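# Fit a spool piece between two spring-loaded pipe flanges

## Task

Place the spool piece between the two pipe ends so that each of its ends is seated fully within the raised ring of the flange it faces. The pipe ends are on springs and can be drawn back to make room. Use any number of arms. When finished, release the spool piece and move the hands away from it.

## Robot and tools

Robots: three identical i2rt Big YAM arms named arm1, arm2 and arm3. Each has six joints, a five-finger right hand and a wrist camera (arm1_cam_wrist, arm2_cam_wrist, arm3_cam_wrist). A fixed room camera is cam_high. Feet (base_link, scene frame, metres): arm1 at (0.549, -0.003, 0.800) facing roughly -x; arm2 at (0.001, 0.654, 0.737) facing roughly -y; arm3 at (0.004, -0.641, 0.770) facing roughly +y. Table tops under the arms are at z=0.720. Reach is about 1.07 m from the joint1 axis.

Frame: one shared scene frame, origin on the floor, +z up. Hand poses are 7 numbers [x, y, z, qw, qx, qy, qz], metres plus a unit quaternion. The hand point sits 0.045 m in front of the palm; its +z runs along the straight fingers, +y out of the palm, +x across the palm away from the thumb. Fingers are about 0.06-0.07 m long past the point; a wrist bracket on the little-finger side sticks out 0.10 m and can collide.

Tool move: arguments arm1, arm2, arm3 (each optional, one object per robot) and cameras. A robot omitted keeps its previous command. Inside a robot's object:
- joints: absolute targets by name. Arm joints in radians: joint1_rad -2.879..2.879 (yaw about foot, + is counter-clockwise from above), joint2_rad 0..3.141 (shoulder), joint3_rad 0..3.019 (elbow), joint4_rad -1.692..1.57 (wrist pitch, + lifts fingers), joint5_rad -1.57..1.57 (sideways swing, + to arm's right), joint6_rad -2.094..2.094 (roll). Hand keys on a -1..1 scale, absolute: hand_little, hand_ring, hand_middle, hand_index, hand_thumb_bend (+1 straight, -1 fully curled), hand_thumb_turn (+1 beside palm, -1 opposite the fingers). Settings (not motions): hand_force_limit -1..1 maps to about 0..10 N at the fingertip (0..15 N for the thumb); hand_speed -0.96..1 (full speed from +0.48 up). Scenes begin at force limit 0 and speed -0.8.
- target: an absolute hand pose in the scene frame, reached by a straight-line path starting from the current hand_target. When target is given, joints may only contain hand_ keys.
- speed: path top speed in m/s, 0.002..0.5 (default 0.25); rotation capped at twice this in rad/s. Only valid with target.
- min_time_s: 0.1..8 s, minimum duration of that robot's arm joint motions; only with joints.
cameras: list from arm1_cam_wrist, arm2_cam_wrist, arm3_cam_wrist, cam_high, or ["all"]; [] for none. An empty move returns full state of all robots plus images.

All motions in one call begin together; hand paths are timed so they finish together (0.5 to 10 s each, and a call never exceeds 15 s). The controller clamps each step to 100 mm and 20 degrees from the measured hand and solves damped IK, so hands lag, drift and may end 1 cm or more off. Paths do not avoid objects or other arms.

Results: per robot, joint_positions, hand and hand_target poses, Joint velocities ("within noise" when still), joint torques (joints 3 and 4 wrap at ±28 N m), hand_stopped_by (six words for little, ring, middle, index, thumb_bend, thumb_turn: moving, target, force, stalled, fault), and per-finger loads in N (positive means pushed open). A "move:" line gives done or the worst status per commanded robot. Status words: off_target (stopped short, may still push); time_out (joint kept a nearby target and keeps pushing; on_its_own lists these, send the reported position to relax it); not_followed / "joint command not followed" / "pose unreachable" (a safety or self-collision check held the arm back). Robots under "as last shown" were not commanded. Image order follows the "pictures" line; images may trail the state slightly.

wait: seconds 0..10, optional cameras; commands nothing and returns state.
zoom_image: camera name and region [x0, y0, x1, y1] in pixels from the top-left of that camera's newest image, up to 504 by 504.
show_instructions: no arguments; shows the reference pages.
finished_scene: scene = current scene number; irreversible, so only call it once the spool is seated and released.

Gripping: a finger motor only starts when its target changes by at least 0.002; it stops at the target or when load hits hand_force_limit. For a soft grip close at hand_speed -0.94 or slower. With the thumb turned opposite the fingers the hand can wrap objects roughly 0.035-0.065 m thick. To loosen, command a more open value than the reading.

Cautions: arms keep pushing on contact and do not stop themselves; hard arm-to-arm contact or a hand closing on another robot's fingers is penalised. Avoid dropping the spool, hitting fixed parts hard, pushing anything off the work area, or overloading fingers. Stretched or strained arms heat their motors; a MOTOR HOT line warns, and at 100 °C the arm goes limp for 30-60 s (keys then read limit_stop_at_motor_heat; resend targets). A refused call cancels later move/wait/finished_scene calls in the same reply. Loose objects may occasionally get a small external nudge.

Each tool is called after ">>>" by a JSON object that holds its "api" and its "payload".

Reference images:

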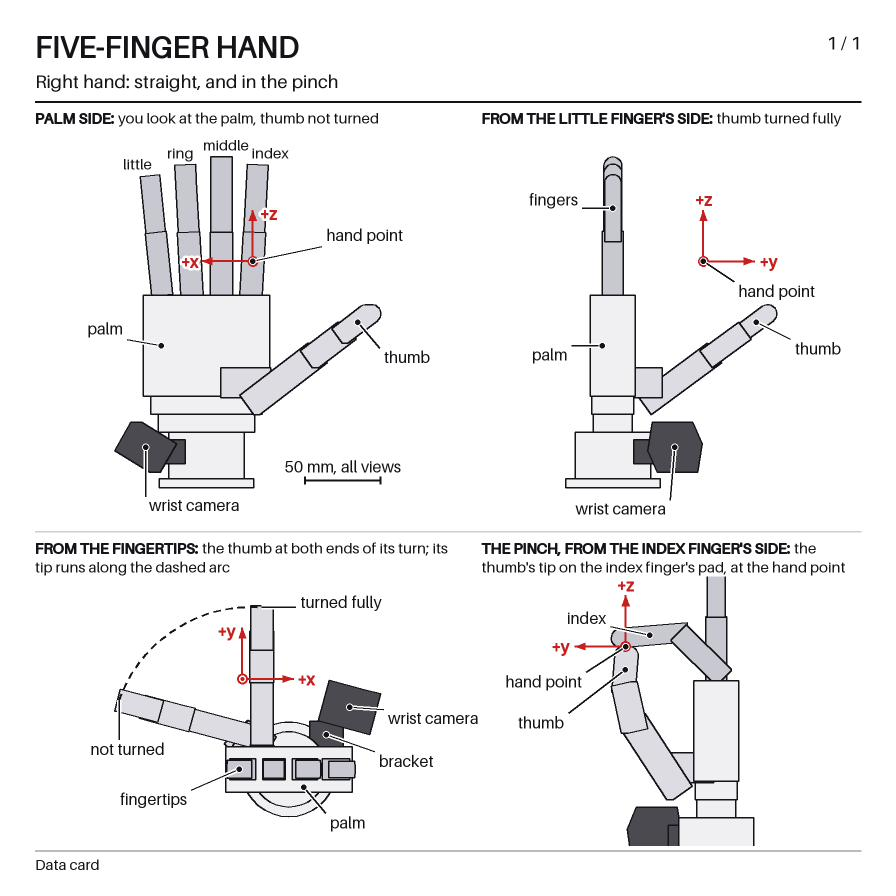

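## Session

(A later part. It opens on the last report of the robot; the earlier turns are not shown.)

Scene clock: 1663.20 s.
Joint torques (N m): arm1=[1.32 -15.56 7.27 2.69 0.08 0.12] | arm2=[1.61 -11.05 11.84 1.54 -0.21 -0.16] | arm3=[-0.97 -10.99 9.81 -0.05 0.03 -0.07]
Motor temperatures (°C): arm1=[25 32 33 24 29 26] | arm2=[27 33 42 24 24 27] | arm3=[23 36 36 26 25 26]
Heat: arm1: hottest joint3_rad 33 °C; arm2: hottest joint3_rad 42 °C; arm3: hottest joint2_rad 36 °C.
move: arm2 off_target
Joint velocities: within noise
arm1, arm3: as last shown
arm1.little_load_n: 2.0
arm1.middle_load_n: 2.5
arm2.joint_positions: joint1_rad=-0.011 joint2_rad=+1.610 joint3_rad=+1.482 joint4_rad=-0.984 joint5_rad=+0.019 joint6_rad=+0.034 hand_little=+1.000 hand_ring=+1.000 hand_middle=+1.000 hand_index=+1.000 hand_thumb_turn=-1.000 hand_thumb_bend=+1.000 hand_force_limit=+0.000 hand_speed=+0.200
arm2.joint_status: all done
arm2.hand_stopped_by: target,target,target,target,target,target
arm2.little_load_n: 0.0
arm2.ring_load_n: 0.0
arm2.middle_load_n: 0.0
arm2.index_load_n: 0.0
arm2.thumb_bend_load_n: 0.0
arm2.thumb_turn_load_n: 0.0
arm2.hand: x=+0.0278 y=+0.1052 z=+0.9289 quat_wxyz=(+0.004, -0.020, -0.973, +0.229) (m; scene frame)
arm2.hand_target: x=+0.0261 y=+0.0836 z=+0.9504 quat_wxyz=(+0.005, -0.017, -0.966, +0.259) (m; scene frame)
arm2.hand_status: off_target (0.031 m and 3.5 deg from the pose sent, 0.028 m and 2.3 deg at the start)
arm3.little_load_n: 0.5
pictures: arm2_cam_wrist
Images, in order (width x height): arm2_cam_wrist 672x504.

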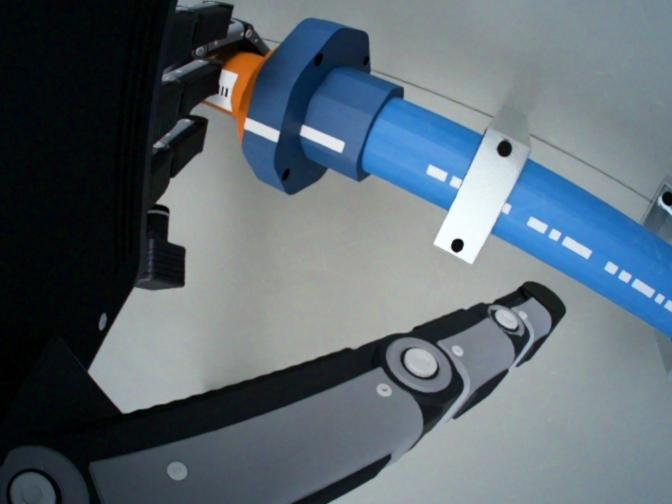

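>>> {"api": "move", "payload": {"arm1": {"target":[-0.004,-0.072,0.800,0.3153,-0.6466,-0.5759,0.3885],"speed":0.08}, "cameras": ["arm2_cam_wrist","cam_high"]}}

>>> {"api": "zoom_image", "payload": {"camera": "arm2_cam_wrist", "region": [200, 10, 320, 200]}}

>>> {"api": "zoom_image", "payload": {"camera": "cam_high", "region": [285, 215, 405, 285]}}

Scene clock: 1691.37 s.
Joint torques (N m): arm1=[-0.03 -11.99 5.76 3.07 -0.09 0] | arm2=[1.61 -11.22 11.85 1.52 -0.21 -0.16] | arm3=[-0.91 -10.93 9.8 -0.06 0.02 -0.1]
Motor temperatures (°C): arm1=[25 32 33 25 29 26] | arm2=[27 32 47 24 24 27] | arm3=[23 36 36 26 25 26]
Heat: arm1: hottest joint3_rad 33 °C; arm2: hottest joint3_rad 47 °C; arm3: hottest joint2_rad 36 °C.
move: arm1 off_target
Joint velocities: within noise
arm1.joint_positions: joint1_rad=+0.030 joint2_rad=+1.674 joint3_rad=+0.728 joint4_rad=+0.433 joint5_rad=+0.011 joint6_rad=+0.156 hand_little=-0.092 hand_ring=-0.047 hand_middle=-0.025 hand_index=+0.009 hand_thumb_turn=-1.000 hand_thumb_bend=+0.253 hand_force_limit=+0.600 hand_speed=-0.880
arm1.joint_status: not commanded
arm1.hand_stopped_by: force,force,force,force,force,target
arm1.little_load_n: 0.0
arm1.ring_load_n: 0.0
arm1.middle_load_n: 0.0
arm1.index_load_n: 0.0
arm1.thumb_bend_load_n: 0.0
arm1.thumb_turn_load_n: 0.0
arm1.hand: x=-0.0059 y=-0.0814 z=+0.8126 quat_wxyz=(+0.318, -0.636, -0.582, +0.394) (m; scene frame)
arm1.hand_target: x=-0.0036 y=-0.0721 z=+0.8003 quat_wxyz=(+0.315, -0.647, -0.576, +0.388) (m; scene frame)
arm1.hand_status: off_target (0.016 m and 1.6 deg from the pose sent, 0.023 m and 6.4 deg at the start)
arm2, arm3: as last shown
pictures: arm2_cam_wrist, cam_high
Images, in order (width x height): arm2_cam_wrist 672x504, cam_high 672x504.

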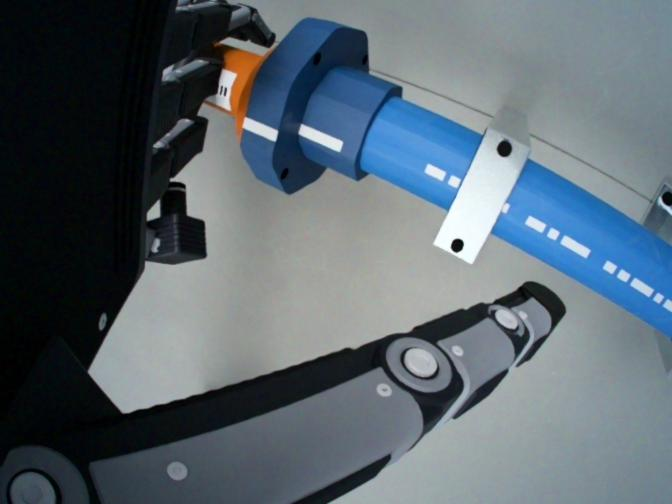

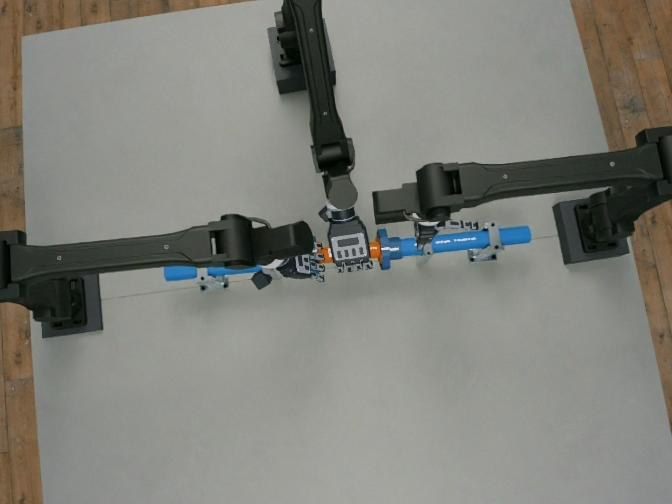

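Scaled by 2.653 from the camera's 672x504 image, which has a finer 960x720 frame.

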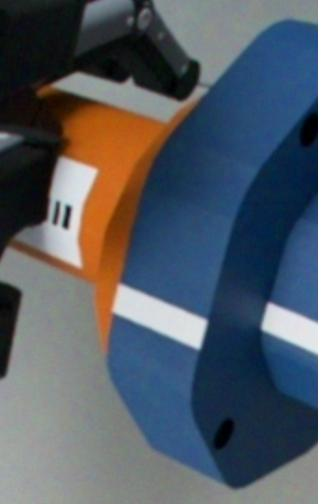

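Scaled by 4.200.

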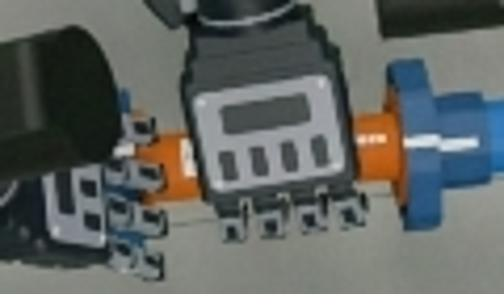

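>>> {"api": "move", "payload": {"arm1": {"target":[0.004,-0.068,0.770,0.3153,-0.6466,-0.5759,0.3885],"speed":0.08}, "cameras": ["arm2_cam_wrist","cam_high"]}}

>>> {"api": "zoom_image", "payload": {"camera": "arm2_cam_wrist", "region": [200, 10, 320, 200]}}

>>> {"api": "zoom_image", "payload": {"camera": "cam_high", "region": [285, 215, 405, 285]}}

Scene clock: 1694.63 s.
Joint torques (N m): arm1=[-0.38 -10.46 4.62 2.3 -0.06 0.07] | arm2=[1.67 -11.28 11.84 1.52 -0.21 -0.17] | arm3=[-1.26 -10.87 9.77 -0.05 0.02 -0.1]
Motor temperatures (°C): arm1=[25 32 33 25 29 26] | arm2=[27 32 47 24 24 27] | arm3=[23 36 36 26 25 26]
Heat: arm1: hottest joint3_rad 33 °C; arm2: hottest joint3_rad 47 °C; arm3: hottest joint2_rad 36 °C.
move: arm1 off_target
Joint velocities: within noise
arm1.joint_positions: joint1_rad=+0.025 joint2_rad=+1.722 joint3_rad=+0.700 joint4_rad=+0.558 joint5_rad=+0.004 joint6_rad=+0.150 hand_little=-0.092 hand_ring=-0.047 hand_middle=-0.025 hand_index=+0.009 hand_thumb_turn=-1.000 hand_thumb_bend=+0.253 hand_force_limit=+0.600 hand_speed=-0.880
arm1.joint_status: not commanded
arm1.hand_stopped_by: force,force,force,force,force,target
arm1.little_load_n: 0.0
arm1.ring_load_n: 0.0
arm1.middle_load_n: 0.0
arm1.index_load_n: 0.0
arm1.thumb_bend_load_n: 0.0
arm1.thumb_turn_load_n: 0.0
arm1.hand: x=-0.0080 y=-0.0797 z=+0.8016 quat_wxyz=(+0.331, -0.625, -0.575, +0.411) (m; scene frame)
arm1.hand_target: x=+0.0055 y=-0.0684 z=+0.7714 quat_wxyz=(+0.315, -0.647, -0.576, +0.388) (m; scene frame)
arm1.hand_status: off_target (0.036 m and 3.9 deg from the pose sent, 0.046 m and 1.6 deg at the start)
arm2, arm3: as last shown
arm3.little_load_n: 0.0
pictures: arm2_cam_wrist, cam_high
Images, in order (width x height): arm2_cam_wrist 672x504, cam_high 672x504.

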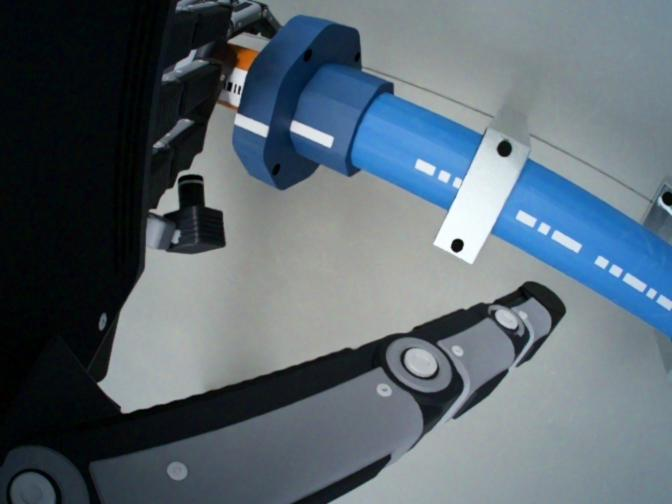

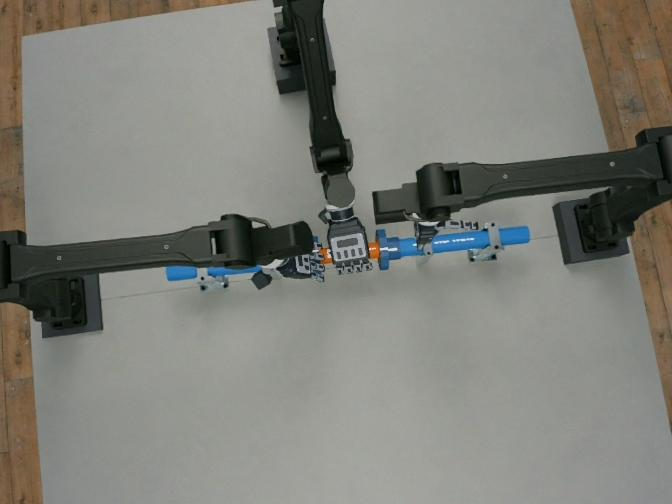

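Scaled by 2.653 from the camera's 672x504 image, which has a finer 960x720 frame.

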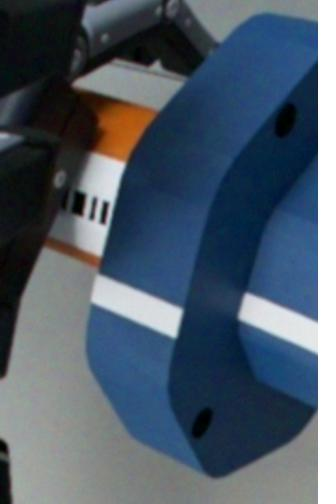

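Scaled by 4.200.

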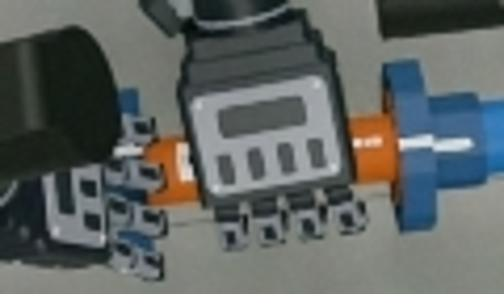

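>>> {"api": "move", "payload": {"arm1": {"target":[-0.004,-0.070,0.828,0.3433,-0.6322,-0.5923,0.3630],"speed":0.08,"joints":{"hand_speed":-0.4,"hand_little":1,"hand_ring":1,"hand_middle":1,"hand_index":1,"hand_thumb_bend":1}}, "cameras": ["all"]}}

>>> {"api": "zoom_image", "payload": {"camera": "cam_high", "region": [285, 215, 405, 285]}}

Scene clock: 1702.47 s.
Joint torques (N m): arm1=[2.08 -15.15 9.7 1.91 0.11 -0.24] | arm2=[1.61 -11.28 11.84 1.52 -0.21 -0.16] | arm3=[-0.97 -10.7 9.76 -0.06 0.03 -0.1]
Motor temperatures (°C): arm1=[25 31 32 25 29 26] | arm2=[27 32 48 24 24 27] | arm3=[23 36 36 26 25 26]
Heat: arm1: hottest joint3_rad 32 °C; arm2: hottest joint3_rad 48 °C; arm3: hottest joint2_rad 36 °C.
move: arm1 off_target
Joint velocities: within noise
arm1.joint_positions: joint1_rad=+0.025 joint2_rad=+1.634 joint3_rad=+0.700 joint4_rad=+0.357 joint5_rad=+0.073 joint6_rad=+0.114 hand_little=+1.000 hand_ring=+1.000 hand_middle=+1.000 hand_index=+1.000 hand_thumb_turn=-1.000 hand_thumb_bend=+1.000 hand_force_limit=+0.600 hand_speed=-0.400
arm1.joint_status: all done
arm1.hand_stopped_by: target,target,target,target,target,target
arm1.little_load_n: 0.0
arm1.ring_load_n: 0.0
arm1.middle_load_n: 0.0
arm1.index_load_n: 0.0
arm1.thumb_bend_load_n: 0.0
arm1.thumb_turn_load_n: 0.0
arm1.hand: x=+0.0150 y=-0.0626 z=+0.8042 quat_wxyz=(+0.330, -0.647, -0.594, +0.347) (m; scene frame)
arm1.hand_target: x=-0.0029 y=-0.0699 z=+0.8282 quat_wxyz=(+0.343, -0.632, -0.592, +0.363) (m; scene frame)
arm1.hand_status: off_target (0.031 m and 2.9 deg from the pose sent, 0.028 m and 6.0 deg at the start)
arm2, arm3: as last shown
arm3.middle_load_n: 0.5
pictures: arm1_cam_wrist, arm2_cam_wrist, arm3_cam_wrist, cam_high
Images, in order (width x height): arm1_cam_wrist 672x504, arm2_cam_wrist 672x504, arm3_cam_wrist 672x504, cam_high 672x504.

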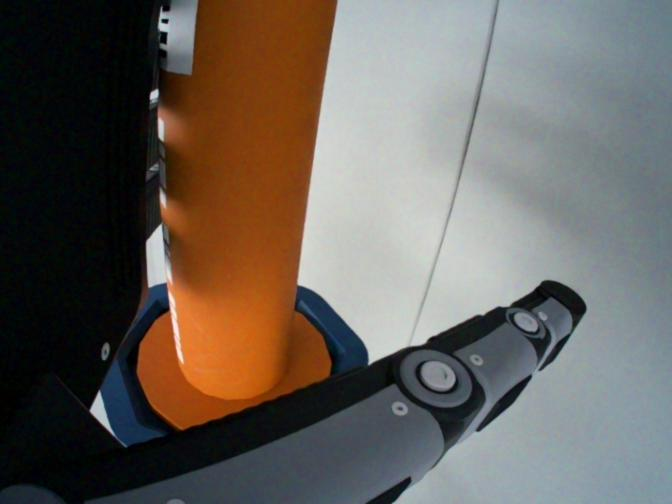

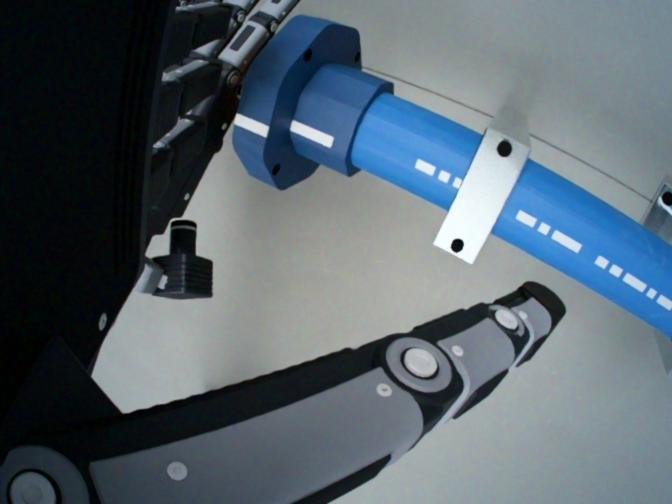

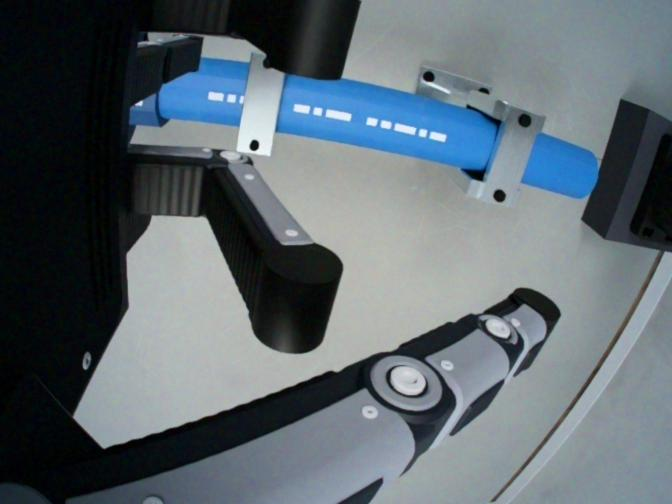

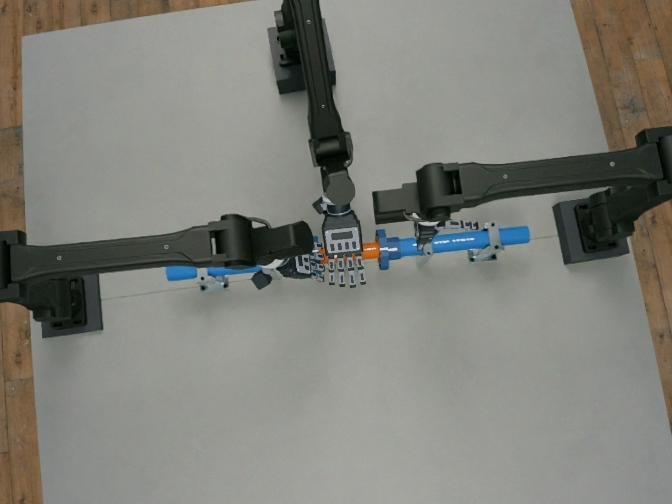

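Scaled by 4.200.

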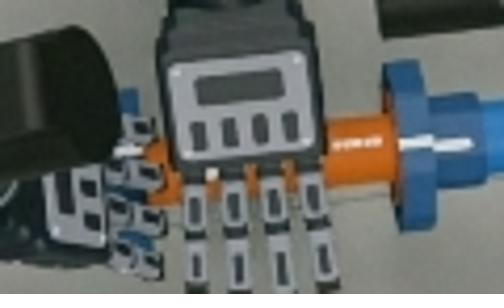

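>>> {"api": "move", "payload": {"arm2": {"target":[0.026,0.200,0.990,0.0045,-0.0168,-0.9658,0.2588],"speed":0.2}}}

>>> {"api": "move", "payload": {"arm1": {"target":[-0.035,-0.075,0.905,0.3433,-0.6322,-0.5923,0.3630],"speed":0.08}, "cameras": ["arm1_cam_wrist","arm2_cam_wrist","cam_high"]}}

>>> {"api": "zoom_image", "payload": {"camera": "cam_high", "region": [285, 215, 405, 285]}}

Scene clock: 1707.17 s.
Joint torques (N m): arm1=[2.14 -15.09 9.68 1.96 0.11 -0.21] | arm2=[1.55 -9.17 7.86 0.75 -0.22 -0.17] | arm3=[-0.91 -10.87 9.81 -0.09 0.01 -0.1]
Motor temperatures (°C): arm1=[25 31 33 24 29 26] | arm2=[27 32 48 24 24 27] | arm3=[23 36 36 26 25 26]
Heat: arm1: hottest joint3_rad 33 °C; arm2: hottest joint3_rad 48 °C; arm3: hottest joint2_rad 36 °C.
move: arm2 done
Joint velocities: within noise
arm1, arm3: as last shown
arm1.hand: x=+0.0150 y=-0.0626 z=+0.8042 quat_wxyz=(+0.330, -0.646, -0.594, +0.347) (m; scene frame)
arm2.joint_positions: joint1_rad=-0.011 joint2_rad=+1.326 joint3_rad=+1.315 joint4_rad=-1.046 joint5_rad=+0.019 joint6_rad=+0.034 hand_little=+1.000 hand_ring=+1.000 hand_middle=+1.000 hand_index=+1.000 hand_thumb_turn=-1.000 hand_thumb_bend=+1.000 hand_force_limit=+0.000 hand_speed=+0.200
arm2.joint_status: not commanded
arm2.hand_stopped_by: target,target,target,target,target,target
arm2.little_load_n: 0.0
arm2.ring_load_n: 0.0
arm2.middle_load_n: 0.0
arm2.index_load_n: 0.0
arm2.thumb_bend_load_n: 0.0
arm2.thumb_turn_load_n: 0.0
arm2.hand: x=+0.0281 y=+0.1963 z=+0.9857 quat_wxyz=(+0.004, -0.020, -0.966, +0.257) (m; scene frame)
arm2.hand_target: x=+0.0261 y=+0.2000 z=+0.9899 quat_wxyz=(+0.004, -0.017, -0.966, +0.259) (m; scene frame)
arm2.hand_status: done (0.006 m and 0.5 deg from the pose sent, 0.113 m and 3.5 deg at the start)
arm3.middle_load_n: 0.0
pictures: none

Scene clock: 1708.97 s.
Joint torques (N m): arm1=[2.49 -15.09 11.51 1.98 0.11 -0.18] | arm2=[1.55 -9.23 7.86 0.73 -0.22 -0.18] | arm3=[-0.97 -11.11 9.76 -0.03 0.03 -0.1]
Motor temperatures (°C): arm1=[25 31 33 24 28 26] | arm2=[27 32 47 24 24 27] | arm3=[23 36 36 26 25 26]
Heat: arm1: hottest joint3_rad 33 °C; arm2: hottest joint3_rad 47 °C; arm3: hottest joint2_rad 36 °C.
move: arm1 off_target
Joint velocities: within noise
arm1.joint_positions: joint1_rad=+0.027 joint2_rad=+1.538 joint3_rad=+0.858 joint4_rad=+0.103 joint5_rad=+0.077 joint6_rad=+0.114 hand_little=+1.000 hand_ring=+1.000 hand_middle=+1.000 hand_index=+1.000 hand_thumb_turn=-1.000 hand_thumb_bend=+1.000 hand_force_limit=+0.600 hand_speed=-0.400
arm1.joint_status: not commanded
arm1.hand_stopped_by: target,target,target,target,target,target
arm1.little_load_n: 0.0
arm1.ring_load_n: 0.0
arm1.middle_load_n: 0.0
arm1.index_load_n: 0.0
arm1.thumb_bend_load_n: 0.0
arm1.thumb_turn_load_n: 0.0
arm1.hand: x=-0.0183 y=-0.0650 z=+0.8782 quat_wxyz=(+0.332, -0.647, -0.593, +0.346) (m; scene frame)
arm1.hand_target: x=-0.0338 y=-0.0749 z=+0.9053 quat_wxyz=(+0.343, -0.632, -0.592, +0.363) (m; scene frame)
arm1.hand_status: off_target (0.033 m and 2.9 deg from the pose sent, 0.113 m and 2.8 deg at the start)
arm2: as last shown
arm3.joint_positions: joint1_rad=-0.036 joint2_rad=+1.595 joint3_rad=+1.499 joint4_rad=-1.539 joint5_rad=-0.001 joint6_rad=+0.007 hand_little=-1.000 hand_ring=+1.000 hand_middle=-0.990 hand_index=+1.000 hand_thumb_turn=-1.000 hand_thumb_bend=+1.000 hand_force_limit=+0.600 hand_speed=+0.000
arm3.joint_status: not commanded
arm3.hand_stopped_by: target,target,target,target,target,target
arm3.little_load_n: 0.0
arm3.ring_load_n: 0.0
arm3.middle_load_n: 0.0
arm3.index_load_n: 0.0
arm3.thumb_bend_load_n: 0.0
arm3.thumb_turn_load_n: 0.0
arm3.hand: x=-0.0134 y=-0.2378 z=+0.9777 quat_wxyz=(+0.032, +0.999, -0.021, -0.001) (m; scene frame)
arm3.hand_target: x=-0.0120 y=-0.2399 z=+0.9800 quat_wxyz=(+0.035, +0.999, -0.017, -0.001) (m; scene frame)
arm3.hand_status: not commanded
pictures: arm1_cam_wrist, arm2_cam_wrist, cam_high
Images, in order (width x height): arm1_cam_wrist 672x504, arm2_cam_wrist 672x504, cam_high 672x504.

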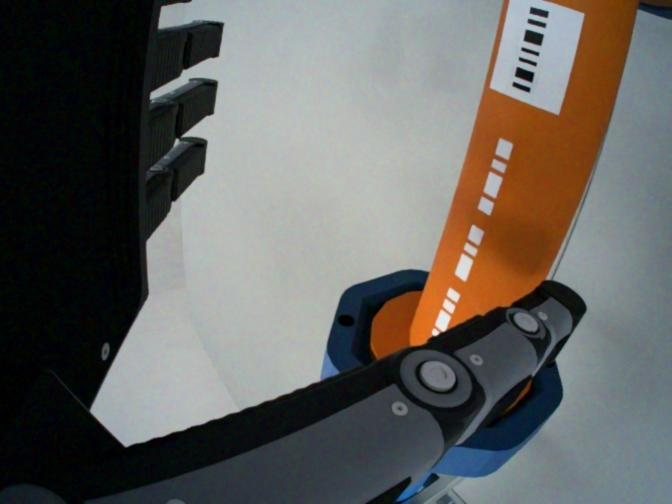

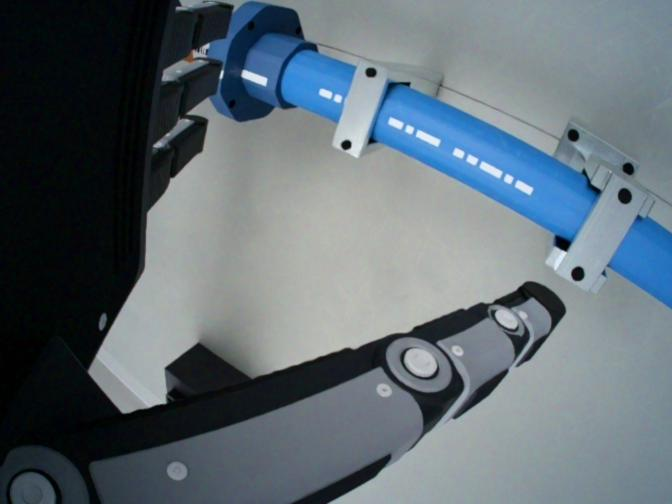

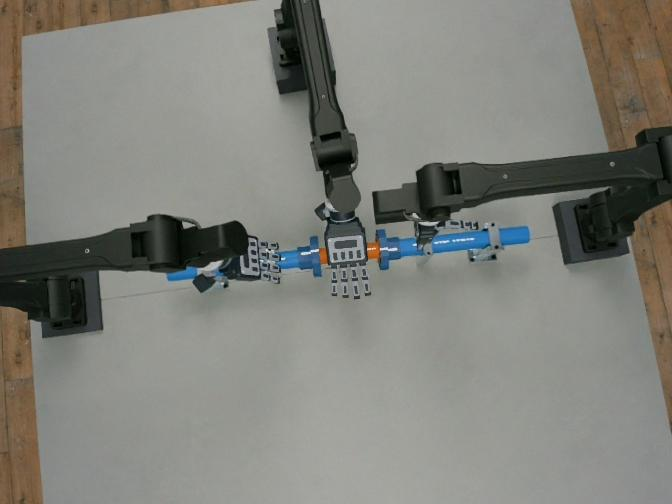

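Scaled by 4.200.

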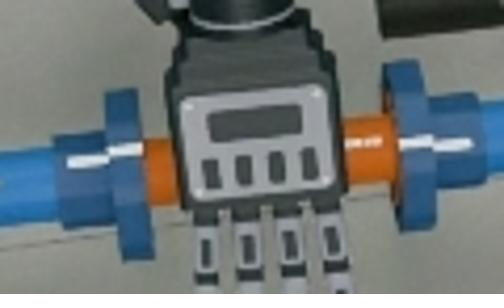

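>>> {"api": "move", "payload": {"arm1": {"target":[-0.030,-0.075,0.960,0.3433,-0.6322,-0.5923,0.3630],"speed":0.15}}}

>>> {"api": "move", "payload": {"arm1": {"target":[0.18,-0.075,1.00,0.3433,-0.6322,-0.5923,0.3630],"speed":0.25}, "arm3": {"target":[-0.012,-0.30,1.00,-0.035,-0.9992,0.0174,0.0006],"speed":0.2}, "cameras": ["arm1_cam_wrist","cam_high"]}}

>>> {"api": "zoom_image", "payload": {"camera": "cam_high", "region": [285, 215, 405, 285]}}

Scene clock: 1713.77 s.
Joint torques (N m): arm1=[2.32 -13.51 12.25 1.95 0.11 -0.17] | arm2=[1.55 -9.23 7.86 0.73 -0.22 -0.18] | arm3=[-0.97 -10.99 9.83 -0.06 0.03 -0.11]
Motor temperatures (°C): arm1=[25 31 33 24 28 26] | arm2=[27 32 47 24 24 27] | arm3=[23 36 36 26 25 26]
Heat: arm1: hottest joint3_rad 33 °C; arm2: hottest joint3_rad 47 °C; arm3: hottest joint2_rad 36 °C.
move: arm1 off_target
Joint velocities: within noise
arm1.joint_positions: joint1_rad=+0.028 joint2_rad=+1.436 joint3_rad=+0.922 joint4_rad=-0.055 joint5_rad=+0.078 joint6_rad=+0.114 hand_little=+1.000 hand_ring=+1.000 hand_middle=+1.000 hand_index=+1.000 hand_thumb_turn=-1.000 hand_thumb_bend=+1.000 hand_force_limit=+0.600 hand_speed=-0.400
arm1.joint_status: not commanded
arm1.hand_stopped_by: target,target,target,target,target,target
arm1.little_load_n: 0.0
arm1.ring_load_n: 0.0
arm1.middle_load_n: 0.0
arm1.index_load_n: 0.0
arm1.thumb_bend_load_n: 0.0
arm1.thumb_turn_load_n: 0.0
arm1.hand: x=-0.0163 y=-0.0654 z=+0.9364 quat_wxyz=(+0.334, -0.645, -0.592, +0.349) (m; scene frame)
arm1.hand_target: x=-0.0289 y=-0.0750 z=+0.9601 quat_wxyz=(+0.343, -0.632, -0.592, +0.363) (m; scene frame)
arm1.hand_status: off_target (0.029 m and 2.4 deg from the pose sent, 0.083 m and 2.9 deg at the start)
arm2, arm3: as last shown
pictures: none

Scene clock: 1715.53 s.
Joint torques (N m): arm1=[2.55 -4.37 8.81 2.06 0.15 0.03] | arm2=[1.55 -9.23 7.86 0.75 -0.22 -0.18] | arm3=[-1.38 -9.58 9.63 -0.01 0.04 -0.1]
Motor temperatures (°C): arm1=[25 31 33 24 28 26] | arm2=[27 32 47 24 24 27] | arm3=[23 36 36 26 25 26]
Heat: arm1: hottest joint3_rad 33 °C; arm2: hottest joint3_rad 47 °C; arm3: hottest joint2_rad 36 °C.
move: arm1 done; arm3 done
Joint velocities: within noise
arm1.joint_positions: joint1_rad=+0.104 joint2_rad=+0.766 joint3_rad=+0.621 joint4_rad=-0.382 joint5_rad=+0.146 joint6_rad=+0.137 hand_little=+1.000 hand_ring=+1.000 hand_middle=+1.000 hand_index=+1.000 hand_thumb_turn=-1.000 hand_thumb_bend=+1.000 hand_force_limit=+0.600 hand_speed=-0.400
arm1.joint_status: not commanded
arm1.hand_stopped_by: target,target,target,target,target,target
arm1.little_load_n: -0.5
arm1.ring_load_n: 0.0
arm1.middle_load_n: 0.0
arm1.index_load_n: -0.5
arm1.thumb_bend_load_n: 0.0
arm1.thumb_turn_load_n: -0.5
arm1.hand: x=+0.1741 y=-0.0685 z=+1.0038 quat_wxyz=(+0.350, -0.633, -0.588, +0.362) (m; scene frame)
arm1.hand_target: x=+0.1798 y=-0.0748 z=+1.0000 quat_wxyz=(+0.343, -0.632, -0.592, +0.363) (m; scene frame)
arm1.hand_status: done (0.010 m and 0.9 deg from the pose sent, 0.207 m and 2.4 deg at the start)
arm2: as last shown
arm3.joint_positions: joint1_rad=-0.036 joint2_rad=+1.449 joint3_rad=+1.375 joint4_rad=-1.573 joint5_rad=-0.001 joint6_rad=+0.002 hand_little=-1.000 hand_ring=+1.000 hand_middle=-0.990 hand_index=+1.000 hand_thumb_turn=-1.000 hand_thumb_bend=+1.000 hand_force_limit=+0.600 hand_speed=+0.000
arm3.joint_status: not commanded
arm3.hand_stopped_by: target,target,target,target,target,target
arm3.little_load_n: 0.0
arm3.ring_load_n: 0.0
arm3.middle_load_n: 0.0
arm3.index_load_n: 0.0
arm3.thumb_bend_load_n: 0.0
arm3.thumb_turn_load_n: 0.0
arm3.hand: x=-0.0151 y=-0.2962 z=+0.9939 quat_wxyz=(+0.038, +0.999, -0.018, -0.001) (m; scene frame)
arm3.hand_target: x=-0.0121 y=-0.3000 z=+0.9999 quat_wxyz=(+0.035, +0.999, -0.017, -0.001) (m; scene frame)
arm3.hand_status: done (0.008 m and 0.4 deg from the pose sent, 0.066 m and 0.5 deg at the start)
pictures: arm1_cam_wrist, cam_high
Images, in order (width x height): arm1_cam_wrist 672x504, cam_high 672x504.

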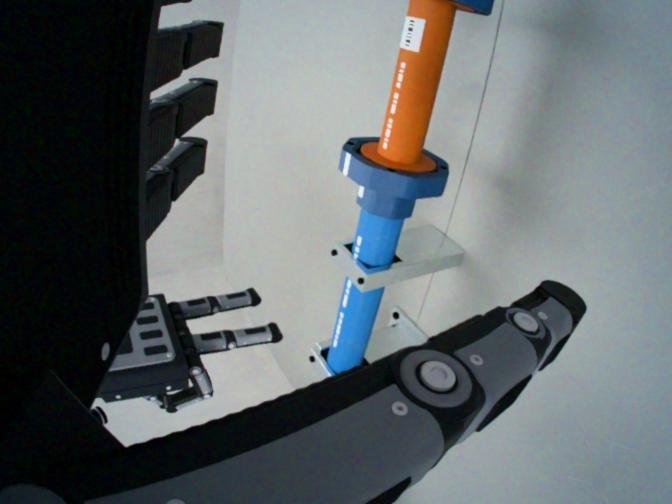

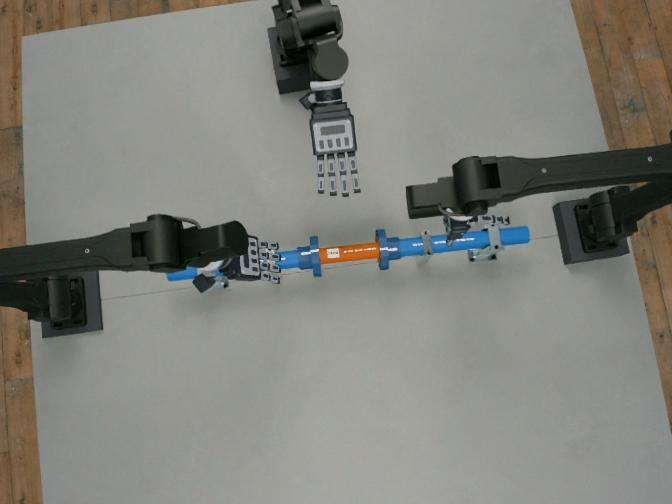

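Scaled by 4.200.

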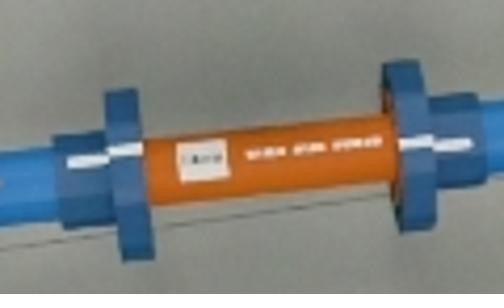

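>>> {"api": "zoom_image", "payload": {"camera": "arm1_cam_wrist", "region": [310, 110, 480, 230]}}

>>> {"api": "zoom_image", "payload": {"camera": "cam_high", "region": [360, 220, 400, 280]}}

Scaled by 2.965 from the camera's 672x504 image, which has a finer 960x720 frame.

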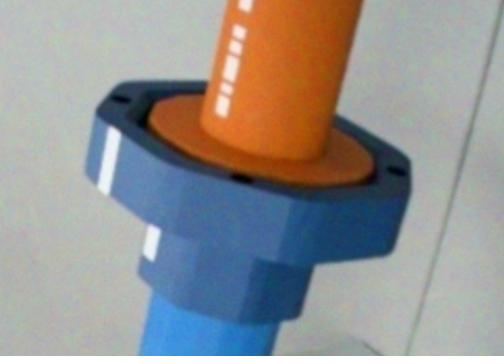

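Scaled by 8.400.

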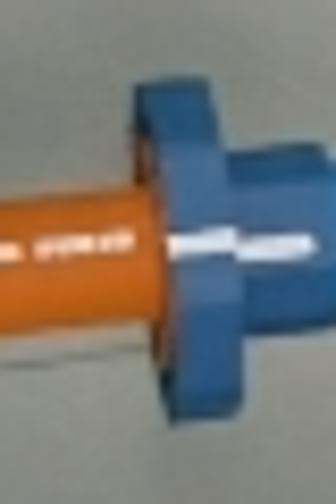

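>>> {"api": "finished_scene", "payload": {"scene": 1}}

The scene is finished: the task was done.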